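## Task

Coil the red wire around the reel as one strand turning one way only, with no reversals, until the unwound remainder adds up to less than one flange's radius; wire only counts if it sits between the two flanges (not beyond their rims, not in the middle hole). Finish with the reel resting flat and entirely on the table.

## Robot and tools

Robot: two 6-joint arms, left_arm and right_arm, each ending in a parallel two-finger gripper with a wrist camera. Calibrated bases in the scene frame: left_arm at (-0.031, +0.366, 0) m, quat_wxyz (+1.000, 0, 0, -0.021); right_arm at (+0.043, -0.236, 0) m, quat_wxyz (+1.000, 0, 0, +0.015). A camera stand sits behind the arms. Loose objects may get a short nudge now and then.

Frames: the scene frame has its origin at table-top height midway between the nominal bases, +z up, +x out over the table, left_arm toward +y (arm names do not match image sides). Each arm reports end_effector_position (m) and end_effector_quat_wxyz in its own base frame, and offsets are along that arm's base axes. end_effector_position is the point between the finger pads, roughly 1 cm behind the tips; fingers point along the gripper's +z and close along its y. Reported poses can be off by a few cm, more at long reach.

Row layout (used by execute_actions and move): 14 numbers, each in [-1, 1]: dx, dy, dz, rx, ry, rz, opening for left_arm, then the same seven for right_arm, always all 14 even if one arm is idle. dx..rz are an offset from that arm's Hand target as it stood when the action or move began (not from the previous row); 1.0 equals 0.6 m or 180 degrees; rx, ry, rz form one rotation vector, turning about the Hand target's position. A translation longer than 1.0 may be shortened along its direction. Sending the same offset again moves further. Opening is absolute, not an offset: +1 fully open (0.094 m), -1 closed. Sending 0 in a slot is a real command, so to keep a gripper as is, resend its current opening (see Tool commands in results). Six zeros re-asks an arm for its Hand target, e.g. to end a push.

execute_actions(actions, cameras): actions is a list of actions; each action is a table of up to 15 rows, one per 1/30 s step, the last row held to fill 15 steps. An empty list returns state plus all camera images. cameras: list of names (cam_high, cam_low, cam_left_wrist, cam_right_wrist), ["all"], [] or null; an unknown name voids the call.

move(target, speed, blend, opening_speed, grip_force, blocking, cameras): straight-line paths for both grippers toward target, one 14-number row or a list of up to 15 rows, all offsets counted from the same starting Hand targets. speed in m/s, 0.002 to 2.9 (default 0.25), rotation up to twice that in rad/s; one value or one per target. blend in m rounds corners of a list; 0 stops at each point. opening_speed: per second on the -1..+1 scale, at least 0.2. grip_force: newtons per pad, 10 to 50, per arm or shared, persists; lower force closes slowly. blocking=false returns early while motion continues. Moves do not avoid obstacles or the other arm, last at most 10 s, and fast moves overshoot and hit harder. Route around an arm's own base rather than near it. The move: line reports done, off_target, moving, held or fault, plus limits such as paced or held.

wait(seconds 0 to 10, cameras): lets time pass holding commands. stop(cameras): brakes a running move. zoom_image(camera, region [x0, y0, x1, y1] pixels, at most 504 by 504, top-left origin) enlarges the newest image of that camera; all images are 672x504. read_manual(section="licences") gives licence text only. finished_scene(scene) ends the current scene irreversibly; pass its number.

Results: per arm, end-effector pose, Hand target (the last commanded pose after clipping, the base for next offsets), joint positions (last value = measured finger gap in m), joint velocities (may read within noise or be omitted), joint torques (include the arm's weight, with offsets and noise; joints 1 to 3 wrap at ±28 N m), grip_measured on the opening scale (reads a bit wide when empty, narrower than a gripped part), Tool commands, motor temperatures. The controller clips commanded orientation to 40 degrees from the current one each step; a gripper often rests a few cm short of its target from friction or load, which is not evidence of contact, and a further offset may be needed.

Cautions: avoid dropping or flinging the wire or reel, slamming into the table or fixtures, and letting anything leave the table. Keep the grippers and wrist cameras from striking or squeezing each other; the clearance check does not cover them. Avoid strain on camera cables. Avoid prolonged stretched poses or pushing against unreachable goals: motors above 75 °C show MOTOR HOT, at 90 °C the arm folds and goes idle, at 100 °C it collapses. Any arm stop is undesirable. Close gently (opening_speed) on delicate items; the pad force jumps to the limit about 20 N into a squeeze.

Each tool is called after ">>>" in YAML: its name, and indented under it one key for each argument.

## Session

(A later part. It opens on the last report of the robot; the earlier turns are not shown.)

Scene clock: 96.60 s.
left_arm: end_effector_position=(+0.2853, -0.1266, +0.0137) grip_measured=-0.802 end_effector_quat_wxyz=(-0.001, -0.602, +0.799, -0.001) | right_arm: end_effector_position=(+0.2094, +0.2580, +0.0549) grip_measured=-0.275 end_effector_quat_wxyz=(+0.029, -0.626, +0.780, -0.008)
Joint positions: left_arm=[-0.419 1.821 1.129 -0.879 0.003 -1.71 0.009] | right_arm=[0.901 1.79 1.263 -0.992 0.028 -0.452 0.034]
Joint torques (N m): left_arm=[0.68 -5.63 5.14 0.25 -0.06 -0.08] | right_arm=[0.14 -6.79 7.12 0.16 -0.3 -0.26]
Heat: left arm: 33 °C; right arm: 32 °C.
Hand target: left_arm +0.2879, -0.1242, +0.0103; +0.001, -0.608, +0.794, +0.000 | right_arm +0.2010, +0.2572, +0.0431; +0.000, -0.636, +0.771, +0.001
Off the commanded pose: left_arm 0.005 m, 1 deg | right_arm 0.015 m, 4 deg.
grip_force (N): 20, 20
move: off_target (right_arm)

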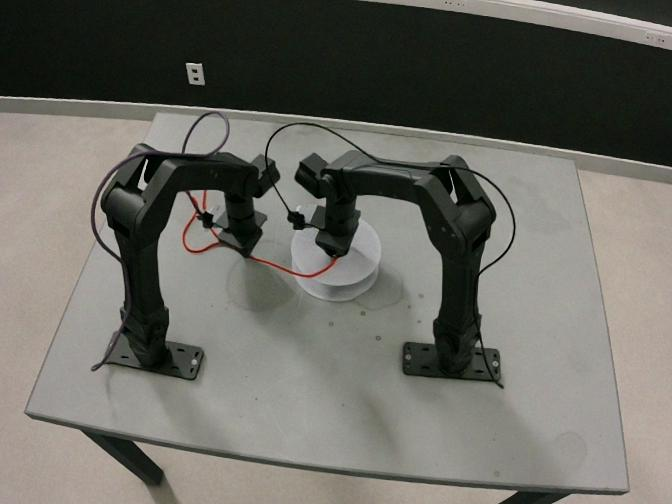

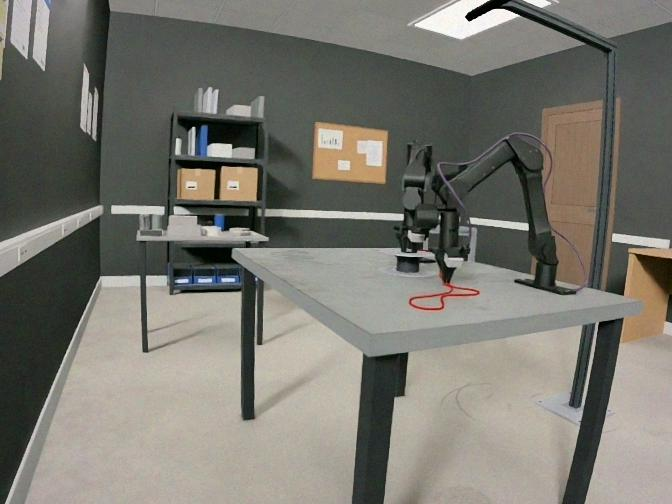

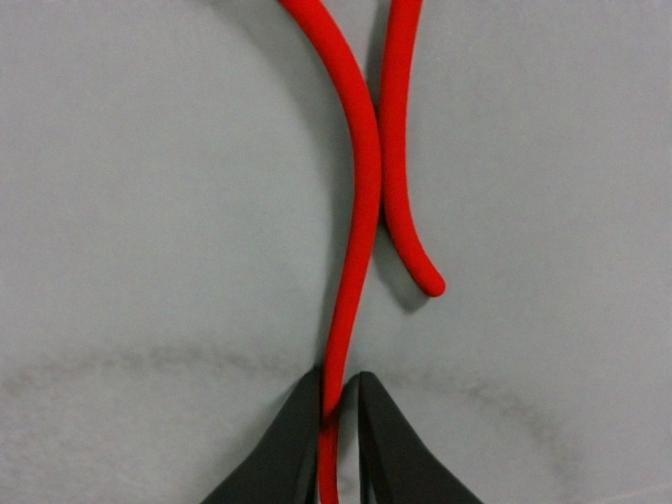

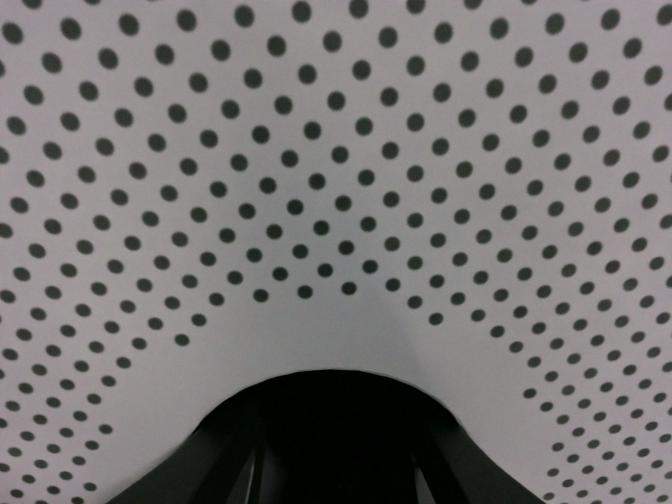

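>>> move:
  target: [0,0,0,0,0,0,-0.8,0,0,-0.006,0,0,0.222,-0.2]
  cameras: ["cam_left_wrist","cam_right_wrist","cam_high"]
  speed: 0.15

>>> zoom_image:
  camera: "cam_high"
  region: [200, 180, 400, 320]

Scene clock: 100.73 s.
left_arm: end_effector_position=(+0.2857, -0.1272, +0.0137) grip_measured=-0.802 end_effector_quat_wxyz=(-0.002, -0.602, +0.799, -0.002) | right_arm: end_effector_position=(+0.2081, +0.2647, +0.0552) grip_measured=-0.261 end_effector_quat_wxyz=(-0.035, +0.854, -0.519, +0.004)
Joint positions: left_arm=[-0.419 1.821 1.129 -0.876 0.005 -1.71 0.009] | right_arm=[0.901 1.79 1.264 -0.975 -0.001 -1.148 0.035]
Joint torques (N m): left_arm=[0.68 -5.61 5.16 0.23 -0.07 -0.08] | right_arm=[0.14 -6.38 6.42 0.17 -0.06 -0.31]
Heat: left arm: 33 °C; right arm: 32 °C.
Hand target: left_arm +0.2879, -0.1242, +0.0103; +0.000, -0.608, +0.794, +0.000 | right_arm +0.2009, +0.2572, +0.0394; +0.000, +0.862, -0.508, -0.001
Off the commanded pose: left_arm 0.005 m, 1 deg | right_arm 0.019 m, 4 deg.
grip_force (N): 20, 20
move: off_target (right_arm)
Images, in order (width x height): cam_high 672x504, cam_left_wrist 672x504, cam_right_wrist 672x504.

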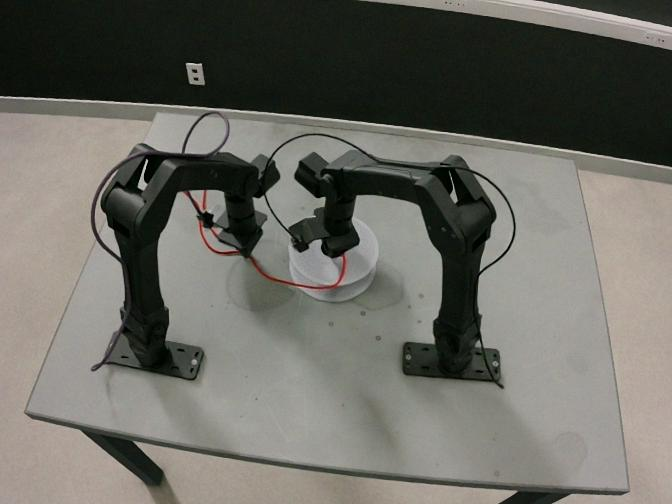

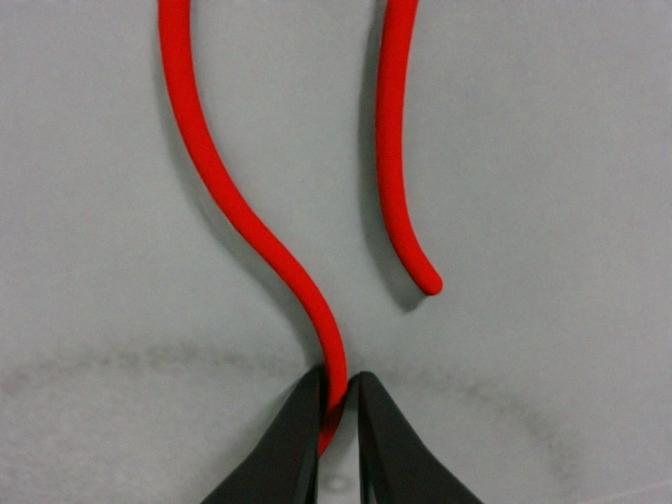

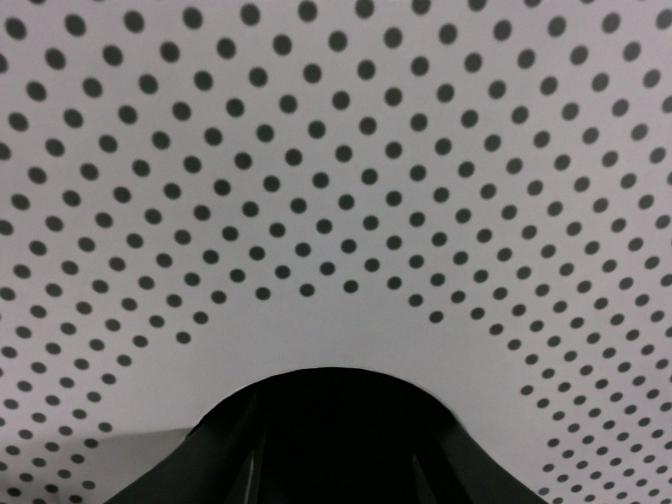

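Scaled by 2.520 from the camera's 672x504 image, which has a finer 960x720 frame.

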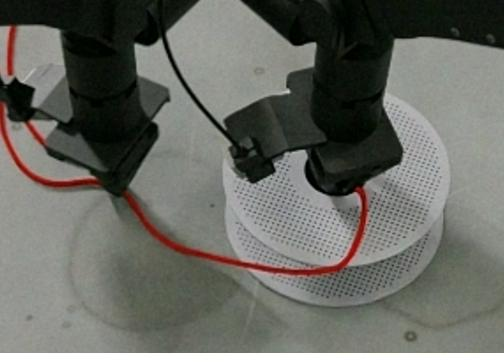

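>>> move:
  target: [0,0,0,0,0,0,-0.8,0,0,0,0,0,0.24,-0.2]
  cameras: ["cam_left_wrist","cam_low","cam_high"]
  speed: 0.15

>>> zoom_image:
  camera: "cam_high"
  region: [200, 180, 400, 320]

>>> zoom_image:
  camera: "cam_low"
  region: [370, 220, 500, 320]

Scene clock: 105.33 s.
left_arm: end_effector_position=(+0.2862, -0.1275, +0.0137) grip_measured=-0.802 end_effector_quat_wxyz=(-0.002, -0.602, +0.799, -0.004) | right_arm: end_effector_position=(+0.2095, +0.2671, +0.0572) grip_measured=-0.223 end_effector_quat_wxyz=(-0.035, +0.984, -0.173, +0.017)
Joint positions: left_arm=[-0.419 1.821 1.129 -0.874 0.006 -1.711 0.009] | right_arm=[0.901 1.79 1.271 -0.973 -0.003 -1.892 0.037]
Joint torques (N m): left_arm=[0.66 -5.63 5.16 0.21 -0.09 -0.08] | right_arm=[0.18 -6.39 5.97 0.15 0 -0.4]
Heat: left arm: 33 °C; right arm: 32 °C.
Hand target: left_arm +0.2879, -0.1241, +0.0103; +0.001, -0.608, +0.794, +0.000 | right_arm +0.2010, +0.2572, +0.0395; +0.000, +0.988, -0.155, +0.000
Off the commanded pose: left_arm 0.005 m, 1 deg | right_arm 0.022 m, 5 deg.
grip_force (N): 20, 20
move: off_target (right_arm)
Images, in order (width x height): cam_high 672x504, cam_low 672x504, cam_left_wrist 672x504.

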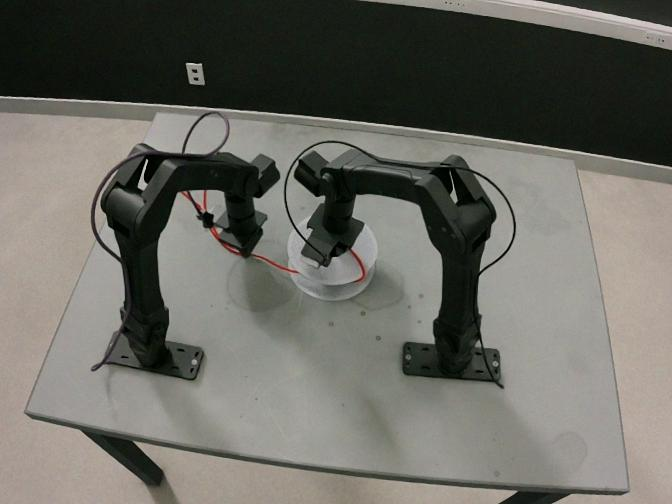

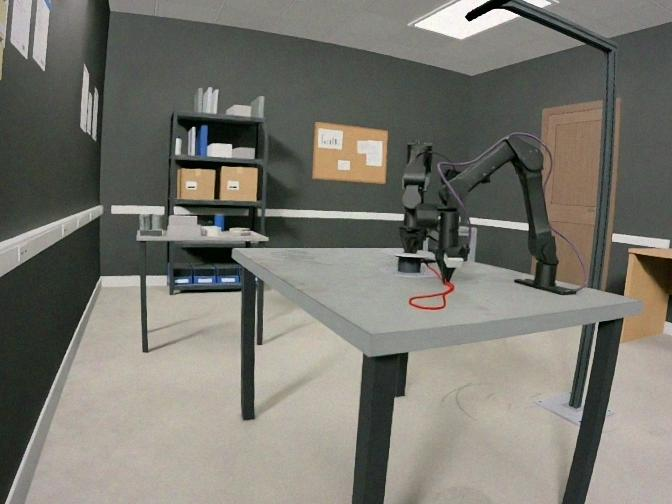

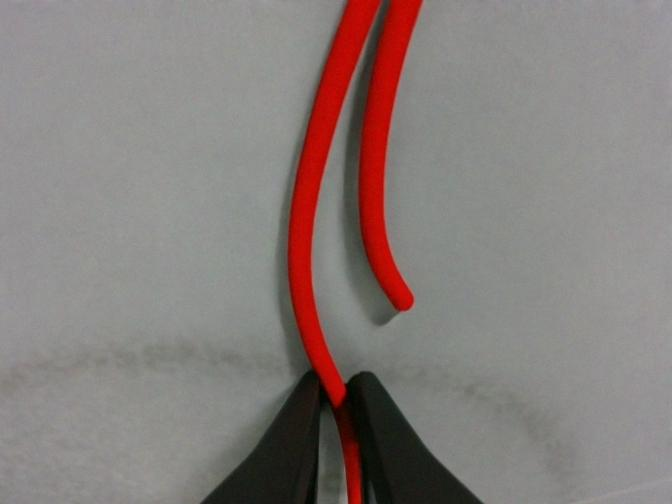

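Scaled by 2.520 from the camera's 672x504 image, which has a finer 960x720 frame.

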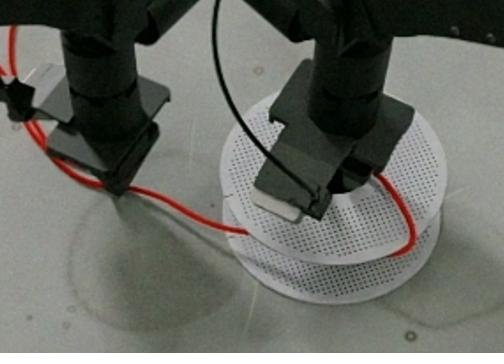

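Scaled by 3.877 from the camera's 672x504 image, which has a finer 960x720 frame.

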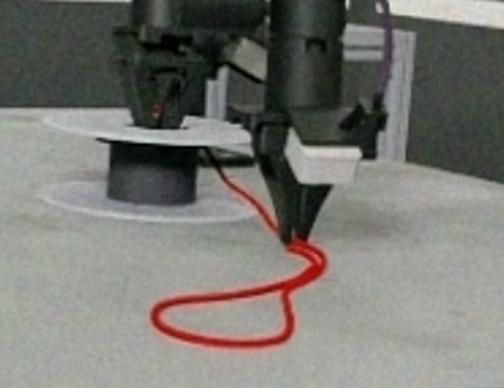

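>>> move:
  target: [0,0,0,0,0,0,-0.8,0.0142,0.013,0.01,0,0,0,-0.95]
  opening_speed: 0.4
  speed: 0.1

>>> move:
  target:
    - [0,0,0,0,0,0,-0.8,0,0,0.1,0,0,0,-0.95]
    - [0,0,0,0,0,0,-0.8,0,0,0.1,0,0,-0.5,-0.95]
    - [0,0,0,0,0,0,-0.8,0,0,0.1,0,0,-0.97,-0.95]
  cameras: ["all"]

>>> zoom_image:
  camera: "cam_high"
  region: [200, 180, 400, 320]

>>> zoom_image:
  camera: "cam_low"
  region: [370, 220, 500, 320]

Scene clock: 111.70 s.
left_arm: end_effector_position=(+0.2863, -0.1276, +0.0137) grip_measured=-0.802 end_effector_quat_wxyz=(-0.001, -0.602, +0.799, -0.004) | right_arm: end_effector_position=(+0.2088, +0.2662, +0.0484) grip_measured=-0.948 end_effector_quat_wxyz=(-0.010, +0.987, -0.158, +0.004)
Joint positions: left_arm=[-0.419 1.821 1.129 -0.874 0.006 -1.711 0.009] | right_arm=[0.901 1.847 1.311 -1.014 -0.003 -1.923 0.002]
Joint torques (N m): left_arm=[0.72 -5.63 5.16 0.21 -0.09 -0.08] | right_arm=[-0.13 -8.59 8.35 0.11 0.01 -0.11]
Heat: left arm: 33 °C; right arm: 32 °C.
Hand target: left_arm +0.2879, -0.1241, +0.0103; +0.001, -0.608, +0.794, +0.000 | right_arm +0.2094, +0.2650, +0.0454; +0.001, +0.988, -0.155, +0.000
Off the commanded pose: left_arm 0.005 m, 1 deg | right_arm 0.003 m, 1 deg.
grip_force (N): 20, 20
move: done

Scene clock: 120.23 s.
left_arm: end_effector_position=(+0.2863, -0.1276, +0.0137) grip_measured=-0.802 end_effector_quat_wxyz=(-0.001, -0.602, +0.799, -0.004) | right_arm: end_effector_position=(+0.2073, +0.2643, +0.0935) grip_measured=-0.948 end_effector_quat_wxyz=(-0.008, +0.102, +0.995, -0.010)
Joint positions: left_arm=[-0.419 1.821 1.129 -0.874 0.006 -1.711 0.009] | right_arm=[0.901 1.847 1.494 -1.243 -0.003 1.106 0.002]
Joint torques (N m): left_arm=[0.69 -5.61 5.18 0.2 -0.09 -0.08] | right_arm=[-0.29 -12.42 8.58 0 -0.01 0.11]
Heat: left arm: 33 °C; right arm: 32 °C.
Hand target: left_arm +0.2879, -0.1241, +0.0103; +0.001, -0.608, +0.794, +0.000 | right_arm +0.2094, +0.2649, +0.1054; +0.000, +0.108, +0.994, +0.000
Off the commanded pose: left_arm 0.005 m, 1 deg | right_arm 0.012 m, 2 deg.
grip_force (N): 20, 20
move: off_target (right_arm)

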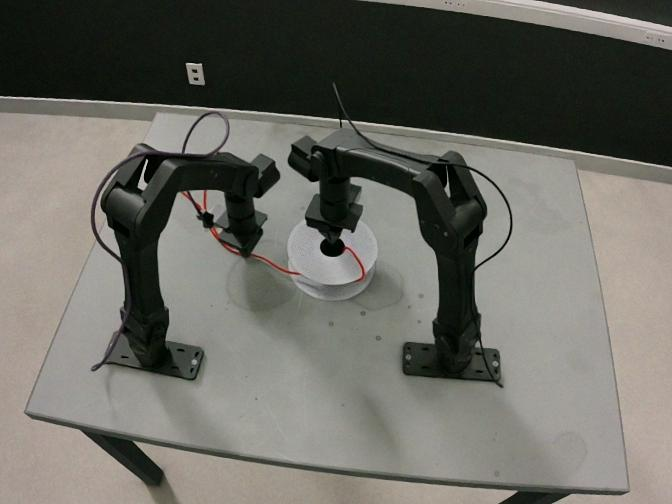

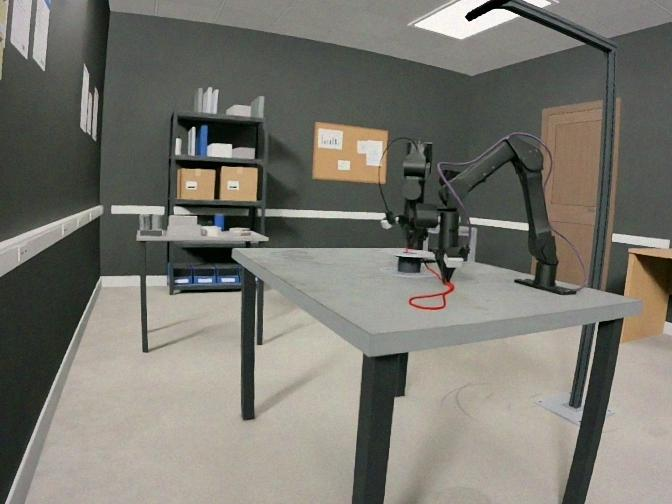

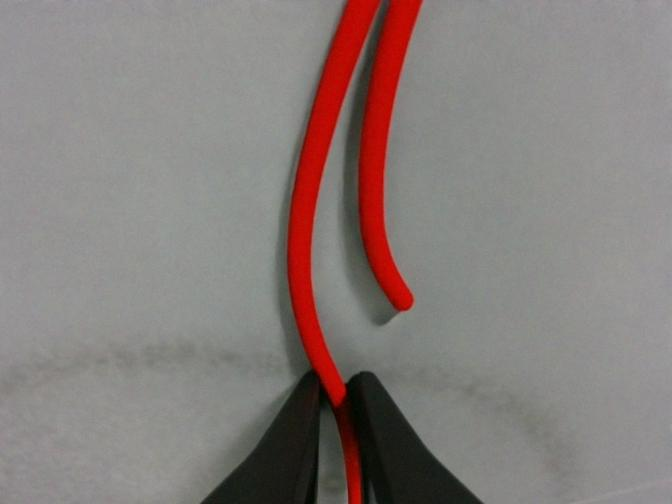

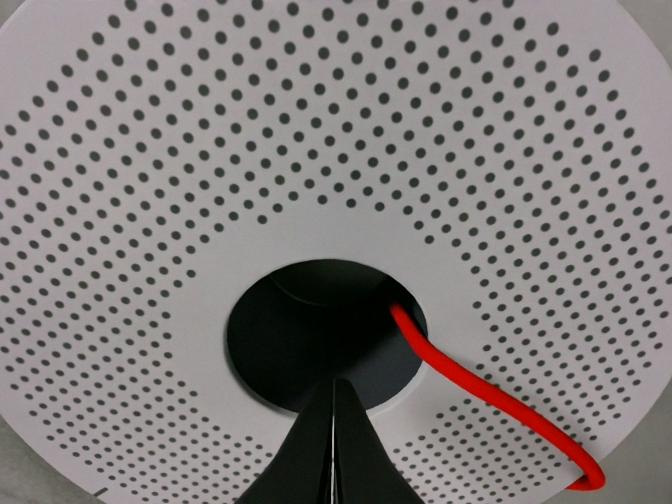

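Scaled by 2.520 from the camera's 672x504 image, which has a finer 960x720 frame.

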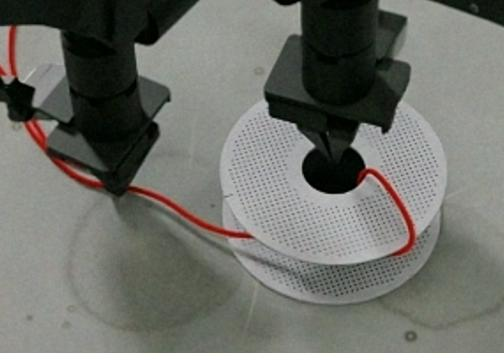

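Scaled by 3.877 from the camera's 672x504 image, which has a finer 960x720 frame.

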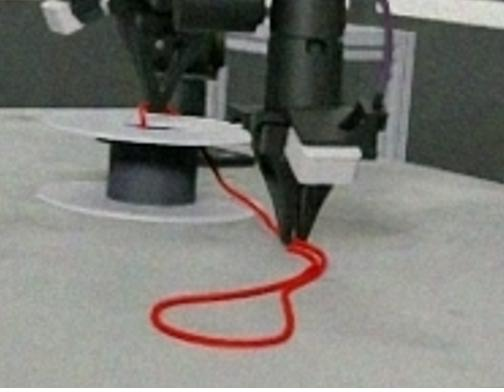

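>>> move:
  target: [0,0,0,0,0,0,-0.8,0.005,0.0025,-0.095,0,0,0,-0.95]
  cameras: ["cam_right_wrist"]
  speed: 0.1

>>> move:
  target: [0,0,0,0,0,0,-0.8,0,0,0,0,0,0,-0.15]
  cameras: ["cam_right_wrist"]
  opening_speed: 0.3
  grip_force: [20,25]

Scene clock: 123.80 s.
left_arm: end_effector_position=(+0.2863, -0.1276, +0.0137) grip_measured=-0.802 end_effector_quat_wxyz=(-0.001, -0.602, +0.799, -0.004) | right_arm: end_effector_position=(+0.2116, +0.2698, +0.0570) grip_measured=-0.948 end_effector_quat_wxyz=(+0.004, +0.102, +0.995, +0.009)
Joint positions: left_arm=[-0.419 1.821 1.129 -0.874 0.006 -1.711 0.009] | right_arm=[0.901 1.856 1.357 -1.052 -0.003 1.106 0.002]
Joint torques (N m): left_arm=[0.69 -5.63 5.16 0.2 -0.08 -0.08] | right_arm=[-0.65 -9.02 6.12 0.35 0.01 0.06]
Heat: left arm: 33 °C; right arm: 32 °C.
Hand target: left_arm +0.2879, -0.1241, +0.0103; +0.001, -0.608, +0.794, +0.000 | right_arm +0.2124, +0.2665, +0.0484; +0.000, +0.108, +0.994, +0.000
Off the commanded pose: left_arm 0.005 m, 1 deg | right_arm 0.009 m, 1 deg.
grip_force (N): 20, 20
move: done
Images, in order (width x height): cam_right_wrist 672x504.

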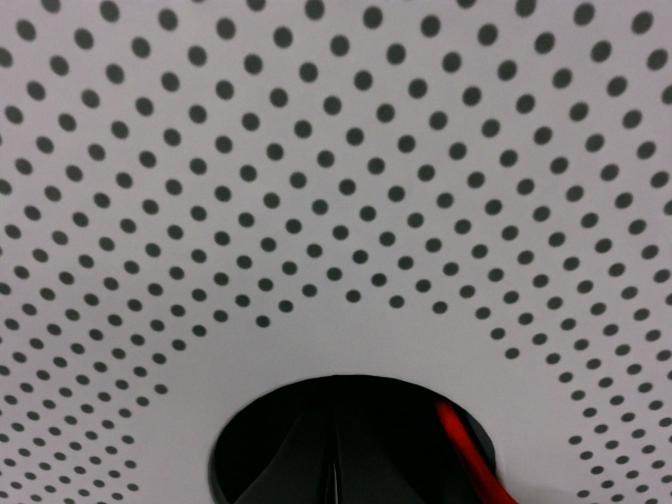

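Scene clock: 126.67 s.
left_arm: end_effector_position=(+0.2863, -0.1276, +0.0137) grip_measured=-0.802 end_effector_quat_wxyz=(-0.001, -0.602, +0.799, -0.004) | right_arm: end_effector_position=(+0.2115, +0.2699, +0.0584) grip_measured=-0.191 end_effector_quat_wxyz=(+0.004, +0.104, +0.994, +0.011)
Joint positions: left_arm=[-0.419 1.821 1.129 -0.874 0.006 -1.711 0.009] | right_arm=[0.901 1.852 1.357 -1.054 -0.004 1.11 0.038]
Joint torques (N m): left_arm=[0.68 -5.63 5.16 0.2 -0.09 -0.08] | right_arm=[-0.64 -8.55 6 0.41 0 0.03]
Heat: left arm: 33 °C; right arm: 32 °C.
Hand target: left_arm +0.2879, -0.1241, +0.0103; +0.001, -0.608, +0.794, +0.000 | right_arm +0.2125, +0.2665, +0.0485; +0.000, +0.108, +0.994, +0.001
Off the commanded pose: left_arm 0.005 m, 1 deg | right_arm 0.011 m, 1 deg.
grip_force (N): 20, 25
move: off_target (right_arm)
Images, in order (width x height): cam_right_wrist 672x504.

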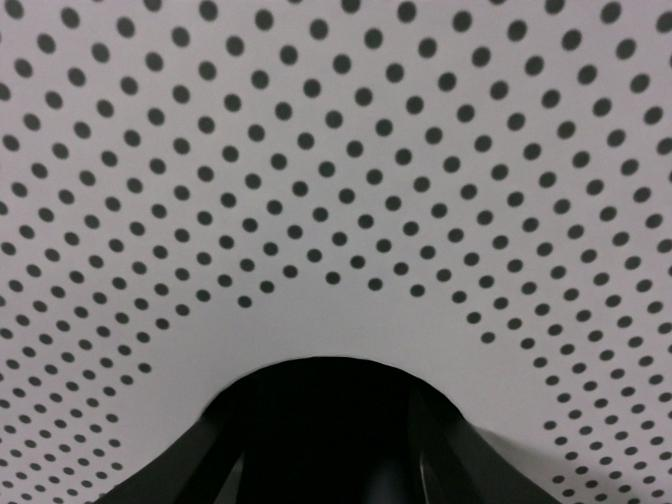

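>>> move:
  target: [0,0,0,0,0,0,-0.8,0,0,-0.004,0,0,0.25,-0.15]
  cameras: ["cam_left_wrist","cam_low","cam_high"]
  speed: 0.15

>>> zoom_image:
  camera: "cam_high"
  region: [200, 180, 400, 320]

>>> zoom_image:
  camera: "cam_low"
  region: [370, 220, 500, 320]

Scene clock: 131.17 s.
left_arm: end_effector_position=(+0.2866, -0.1281, +0.0137) grip_measured=-0.802 end_effector_quat_wxyz=(-0.002, -0.602, +0.799, -0.005) | right_arm: end_effector_position=(+0.2121, +0.2733, +0.0586) grip_measured=-0.186 end_effector_quat_wxyz=(+0.010, -0.268, +0.963, +0.016)
Joint positions: left_arm=[-0.419 1.821 1.129 -0.872 0.008 -1.711 0.009] | right_arm=[0.901 1.851 1.357 -1.041 -0.013 0.357 0.038]
Joint torques (N m): left_arm=[0.7 -5.63 5.15 0.19 -0.11 -0.08] | right_arm=[-0.68 -8.31 5.64 0.35 0.09 -0.35]
Heat: left arm: 33 °C; right arm: 32 °C.
Hand target: left_arm +0.2879, -0.1242, +0.0103; +0.000, -0.608, +0.794, +0.000 | right_arm +0.2125, +0.2665, +0.0460; +0.000, -0.281, +0.960, +0.001
Off the commanded pose: left_arm 0.005 m, 1 deg | right_arm 0.014 m, 3 deg.
grip_force (N): 20, 25
move: off_target (right_arm)
Images, in order (width x height): cam_high 672x504, cam_low 672x504, cam_left_wrist 672x504.

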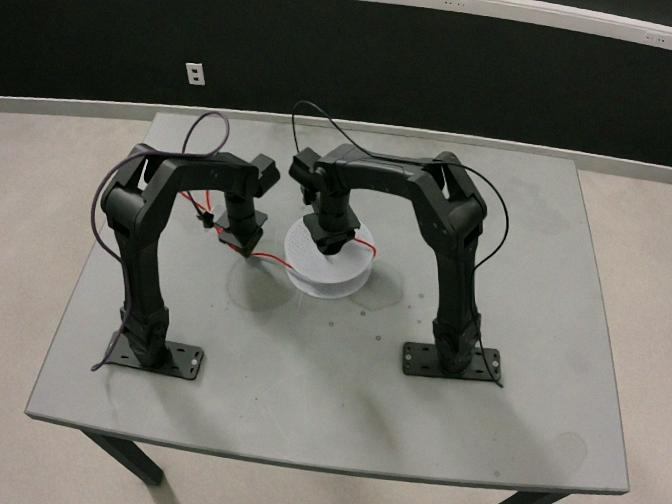

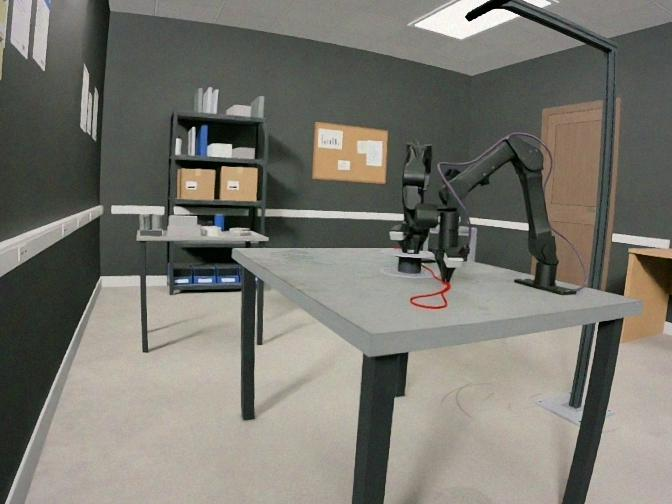

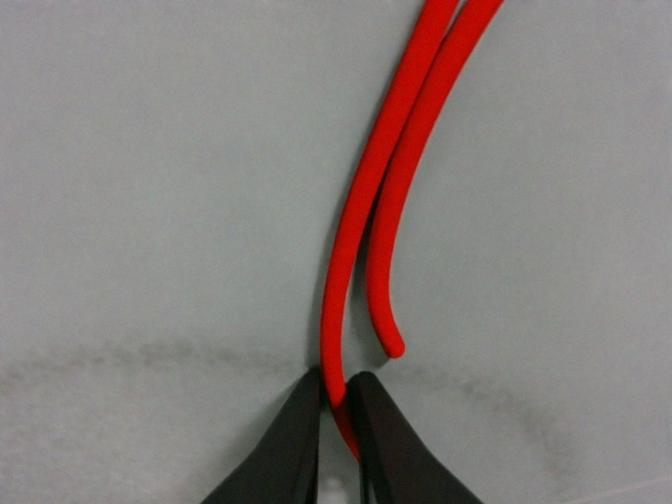

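Scaled by 2.520 from the camera's 672x504 image, which has a finer 960x720 frame.

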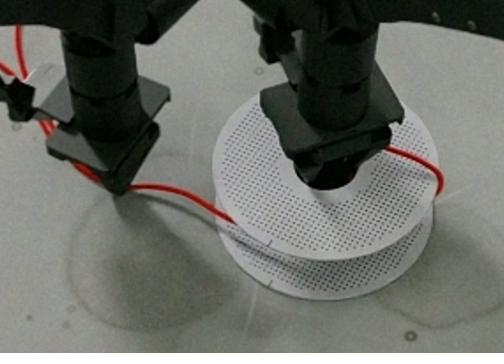

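Scaled by 3.877 from the camera's 672x504 image, which has a finer 960x720 frame.

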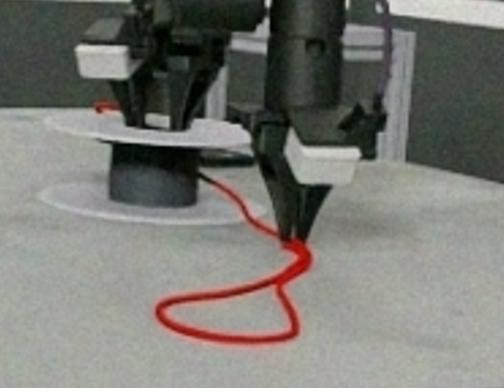

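>>> move:
  target: [0,0,0,0,0,0,-0.8,0,-0.008,0,0,0,0.25,-0.15]
  cameras: ["cam_left_wrist"]
  speed: 0.15

>>> move:
  target: [0,0,0,0,0,0,-0.8,0,0,0,0,0,0.25,-0.15]
  cameras: ["cam_left_wrist","cam_low","cam_high"]
  speed: 0.15

>>> zoom_image:
  camera: "cam_high"
  region: [200, 180, 400, 320]

>>> zoom_image:
  camera: "cam_low"
  region: [370, 220, 500, 320]

Scene clock: 136.17 s.
left_arm: end_effector_position=(+0.2866, -0.1281, +0.0137) grip_measured=-0.802 end_effector_quat_wxyz=(-0.002, -0.602, +0.799, -0.005) | right_arm: end_effector_position=(+0.2117, +0.2738, +0.0593) grip_measured=-0.178 end_effector_quat_wxyz=(+0.014, -0.617, +0.786, +0.022)
Joint positions: left_arm=[-0.419 1.821 1.129 -0.872 0.008 -1.711 0.009] | right_arm=[0.891 1.849 1.357 -1.041 -0.036 -0.439 0.039]
Joint torques (N m): left_arm=[0.69 -5.63 5.16 0.19 -0.11 -0.08] | right_arm=[-0.61 -9.06 4.38 0.36 0.32 -0.34]
Heat: left arm: 33 °C; right arm: 32 °C.
Hand target: left_arm +0.2879, -0.1242, +0.0103; +0.000, -0.608, +0.794, +0.000 | right_arm +0.2125, +0.2617, +0.0461; +0.000, -0.627, +0.779, +0.001
Off the commanded pose: left_arm 0.005 m, 1 deg | right_arm 0.018 m, 3 deg.
grip_force (N): 20, 25
move: off_target (right_arm)
Images, in order (width x height): cam_left_wrist 672x504.

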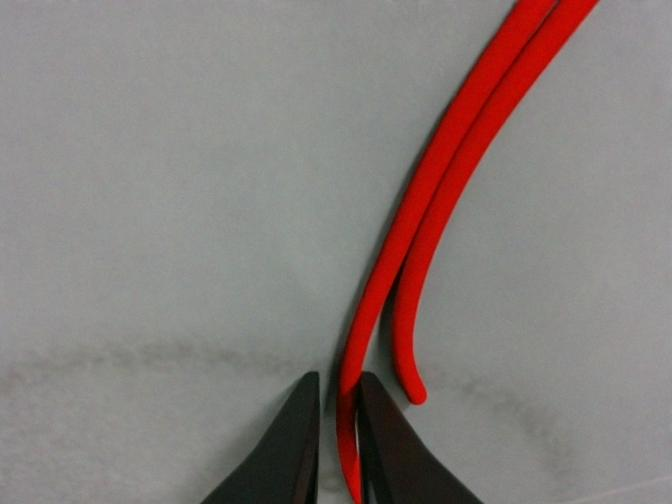

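Scene clock: 139.47 s.
left_arm: end_effector_position=(+0.2866, -0.1281, +0.0137) grip_measured=-0.802 end_effector_quat_wxyz=(-0.002, -0.602, +0.799, -0.005) | right_arm: end_effector_position=(+0.2052, +0.2692, +0.0594) grip_measured=-0.174 end_effector_quat_wxyz=(-0.007, +0.870, -0.493, -0.023)
Joint positions: left_arm=[-0.419 1.821 1.129 -0.872 0.008 -1.711 0.009] | right_arm=[0.891 1.849 1.357 -1.072 -0.048 -1.219 0.039]
Joint torques (N m): left_arm=[0.69 -5.63 5.16 0.19 -0.11 -0.07] | right_arm=[-0.55 -8.9 4.51 0.62 0.44 -0.4]
Heat: left arm: 33 °C; right arm: 32 °C.
Hand target: left_arm +0.2879, -0.1242, +0.0103; +0.000, -0.608, +0.794, +0.000 | right_arm +0.2125, +0.2617, +0.0460; +0.000, +0.877, -0.480, -0.001
Off the commanded pose: left_arm 0.005 m, 1 deg | right_arm 0.017 m, 3 deg.
grip_force (N): 20, 25
move: off_target (right_arm)
Images, in order (width x height): cam_high 672x504, cam_low 672x504, cam_left_wrist 672x504.

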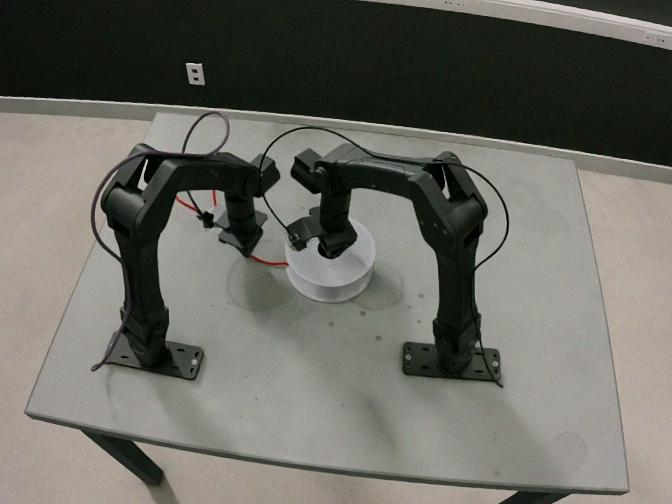

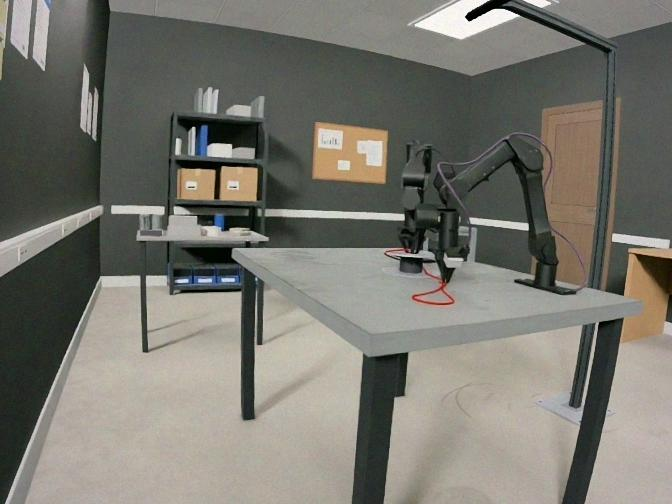

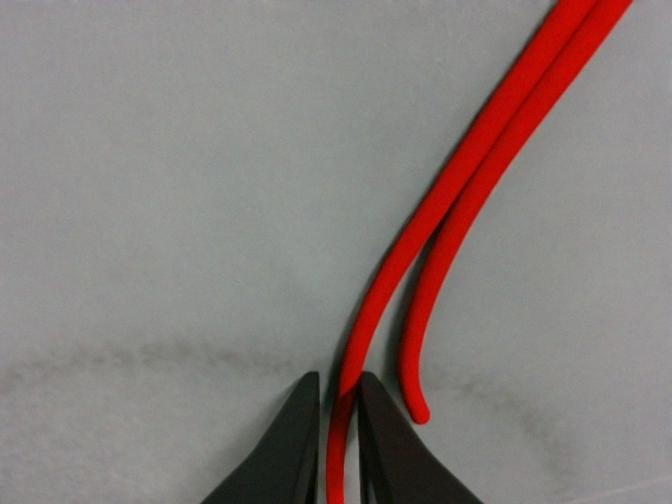

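Scaled by 2.520 from the camera's 672x504 image, which has a finer 960x720 frame.

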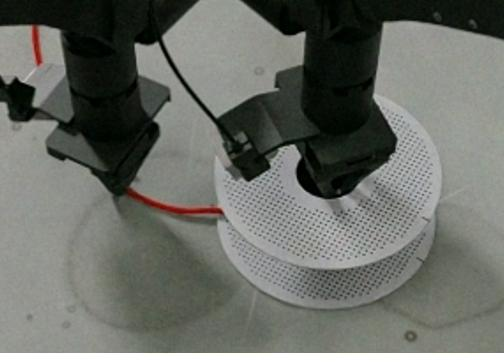

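Scaled by 3.877 from the camera's 672x504 image, which has a finer 960x720 frame.

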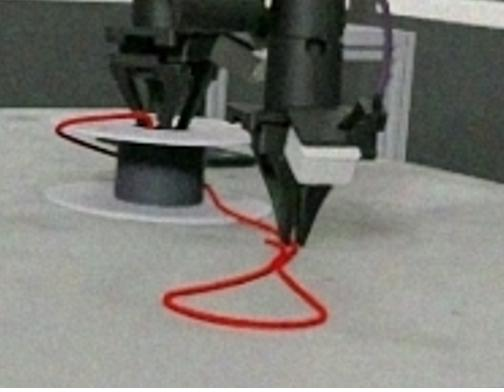

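>>> move:
  target: [0,0,0,0,0,0,-0.8,0.003,0,0,0,0,0.25,-0.15]
  cameras: ["cam_left_wrist","cam_low","cam_high"]
  speed: 0.15

>>> zoom_image:
  camera: "cam_low"
  region: [370, 220, 500, 320]

>>> move:
  target: [0,0,0,0,0,0,-0.8,0,0.013,0.012,0,0,0,-0.95]
  opening_speed: 0.4
  speed: 0.1

>>> move:
  target: [0,0,0,0,0,0,-0.8,0,0,0.1,0,0,0,-0.95]
  cameras: ["cam_left_wrist","cam_right_wrist","cam_low","cam_high"]

Scene clock: 144.93 s.
left_arm: end_effector_position=(+0.2866, -0.1281, +0.0137) grip_measured=-0.802 end_effector_quat_wxyz=(-0.002, -0.602, +0.799, -0.005) | right_arm: end_effector_position=(+0.2017, +0.2607, +0.0594) grip_measured=-0.174 end_effector_quat_wxyz=(+0.003, +0.992, -0.125, -0.021)
Joint positions: left_arm=[-0.419 1.821 1.129 -0.872 0.008 -1.711 0.009] | right_arm=[0.891 1.849 1.357 -1.107 -0.033 -2 0.039]
Joint torques (N m): left_arm=[0.68 -5.63 5.16 0.19 -0.11 -0.07] | right_arm=[-0.88 -8.5 4.88 0.88 0.31 -0.48]
Heat: left arm: 33 °C; right arm: 31 °C.
Hand target: left_arm +0.2879, -0.1242, +0.0103; +0.000, -0.608, +0.794, +0.000 | right_arm +0.2143, +0.2617, +0.0460; +0.001, +0.994, -0.108, -0.001
Off the commanded pose: left_arm 0.005 m, 1 deg | right_arm 0.018 m, 3 deg.
grip_force (N): 20, 25
move: off_target (right_arm)
Images, in order (width x height): cam_high 672x504, cam_low 672x504, cam_left_wrist 672x504.

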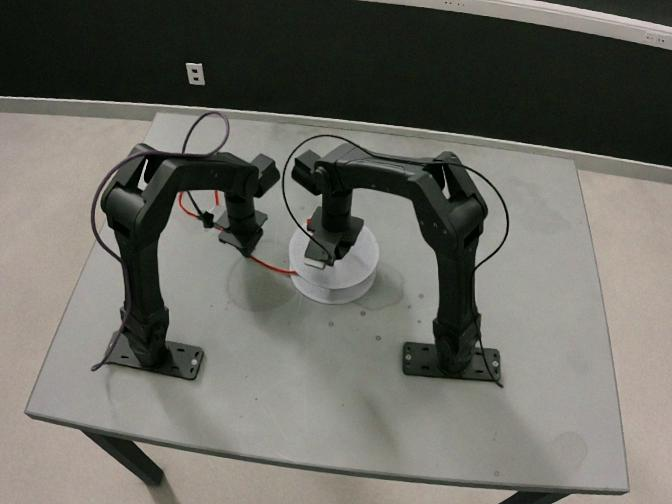

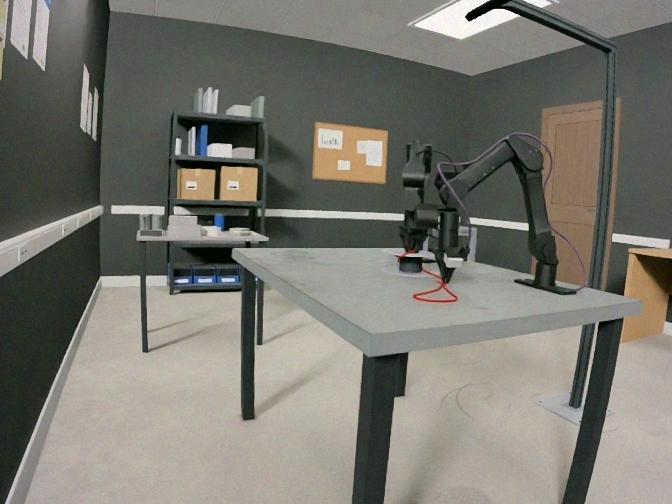

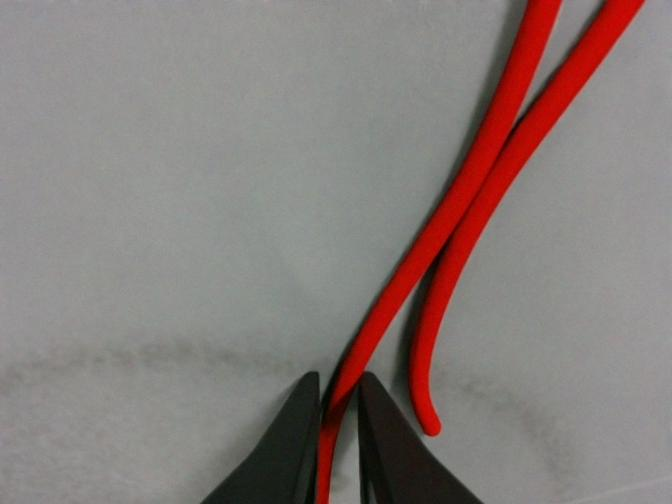

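Scaled by 3.877 from the camera's 672x504 image, which has a finer 960x720 frame.

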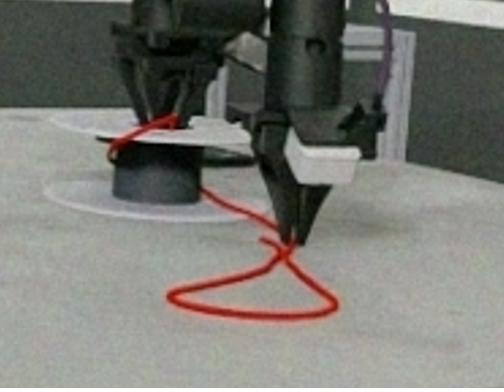

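Scene clock: 147.53 s.
left_arm: end_effector_position=(+0.2866, -0.1281, +0.0137) grip_measured=-0.802 end_effector_quat_wxyz=(-0.002, -0.602, +0.799, -0.005) | right_arm: end_effector_position=(+0.2103, +0.2640, +0.0549) grip_measured=-0.948 end_effector_quat_wxyz=(+0.001, +0.993, -0.115, -0.005)
Joint positions: left_arm=[-0.419 1.821 1.129 -0.872 0.008 -1.711 0.009] | right_arm=[0.891 1.862 1.357 -1.072 -0.007 -2.02 0.002]
Joint torques (N m): left_arm=[0.68 -5.63 5.18 0.19 -0.11 -0.08] | right_arm=[0.47 -8.69 8.94 0.26 0.06 -0.1]
Heat: left arm: 33 °C; right arm: 32 °C.
Hand target: left_arm +0.2879, -0.1242, +0.0103; +0.000, -0.608, +0.794, +0.000 | right_arm +0.2143, +0.2695, +0.0532; +0.001, +0.994, -0.108, +0.000
Off the commanded pose: left_arm 0.005 m, 1 deg | right_arm 0.007 m, 1 deg.
grip_force (N): 20, 25
move: done

Scene clock: 148.73 s.
left_arm: end_effector_position=(+0.2866, -0.1281, +0.0137) grip_measured=-0.802 end_effector_quat_wxyz=(-0.002, -0.602, +0.799, -0.005) | right_arm: end_effector_position=(+0.2149, +0.2695, +0.1041) grip_measured=-0.948 end_effector_quat_wxyz=(+0.003, +0.993, -0.115, -0.006)
Joint positions: left_arm=[-0.419 1.821 1.129 -0.872 0.008 -1.711 0.009] | right_arm=[0.891 1.862 1.555 -1.274 -0.007 -2.02 0.002]
Joint torques (N m): left_arm=[0.69 -5.61 5.16 0.19 -0.11 -0.08] | right_arm=[0.42 -11.59 8.9 -0.04 0.05 -0.1]
Heat: left arm: 33 °C; right arm: 32 °C.
Hand target: left_arm +0.2879, -0.1242, +0.0103; +0.000, -0.608, +0.794, +0.000 | right_arm +0.2142, +0.2694, +0.1132; +0.001, +0.994, -0.108, -0.001
Off the commanded pose: left_arm 0.005 m, 1 deg | right_arm 0.009 m, 1 deg.
grip_force (N): 20, 25
move: done

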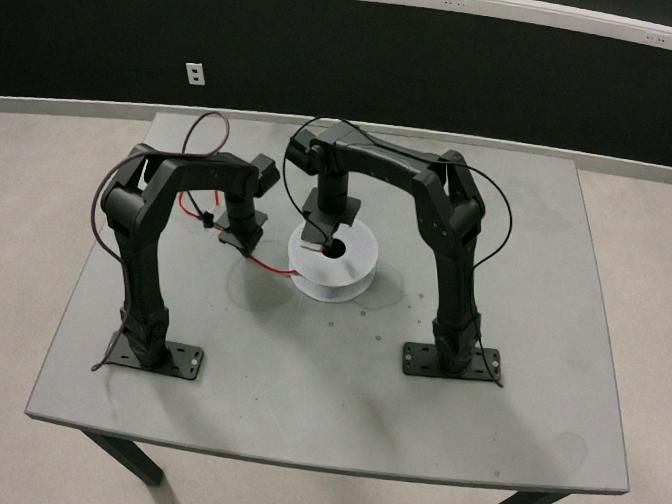

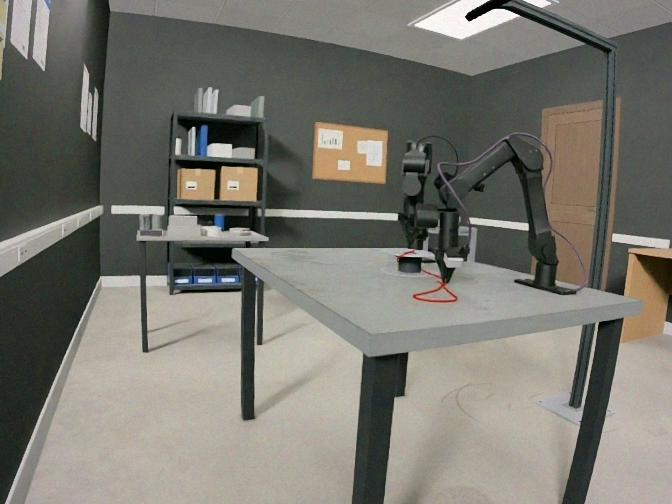

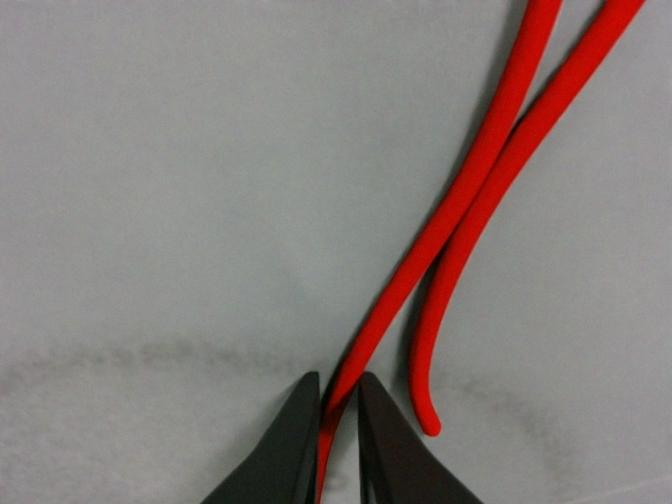

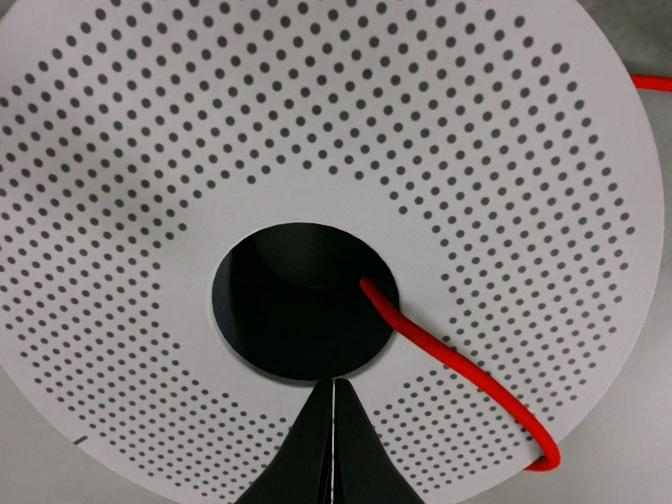

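>>> move:
  target:
    - [0,0,0,0,0,0,-0.8,-0.0203,-0.012,0,0,0,-0.5,-0.95]
    - [0,0,0,0,0,0,-0.8,-0.0203,-0.012,0,0,0,-0.99,-0.95]
  cameras: ["cam_right_wrist"]

Scene clock: 158.50 s.
left_arm: end_effector_position=(+0.2866, -0.1281, +0.0137) grip_measured=-0.802 end_effector_quat_wxyz=(-0.002, -0.602, +0.799, -0.005) | right_arm: end_effector_position=(+0.2065, +0.2652, +0.1062) grip_measured=-0.948 end_effector_quat_wxyz=(-0.006, +0.092, +0.996, -0.003)
Joint positions: left_arm=[-0.419 1.821 1.129 -0.872 0.008 -1.711 0.009] | right_arm=[0.903 1.83 1.522 -1.275 -0.007 1.086 0.002]
Joint torques (N m): left_arm=[0.69 -5.63 5.15 0.19 -0.11 -0.07] | right_arm=[0.68 -13.12 5.86 0.14 0.03 0.13]
Motor temperatures (°C): left_arm=[28 31 33 27 23 25 24] | right_arm=[24 34 28 31 23 25 24]
Heat: left arm: 33 °C; right arm: 34 °C.
Hand target: left_arm +0.2879, -0.1242, +0.0103; +0.000, -0.608, +0.794, +0.000 | right_arm +0.2021, +0.2623, +0.1132; +0.001, +0.092, +0.996, +0.001
Off the commanded pose: left_arm 0.005 m, 1 deg | right_arm 0.009 m, 1 deg.
grip_force (N): 20, 25
move: done
Images, in order (width x height): cam_right_wrist 672x504.

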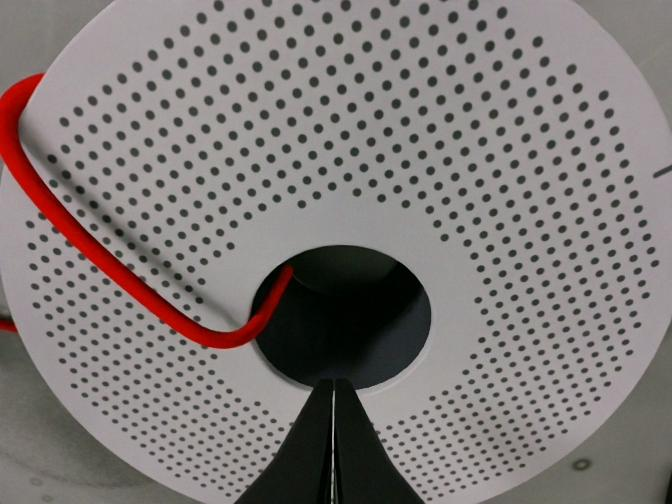

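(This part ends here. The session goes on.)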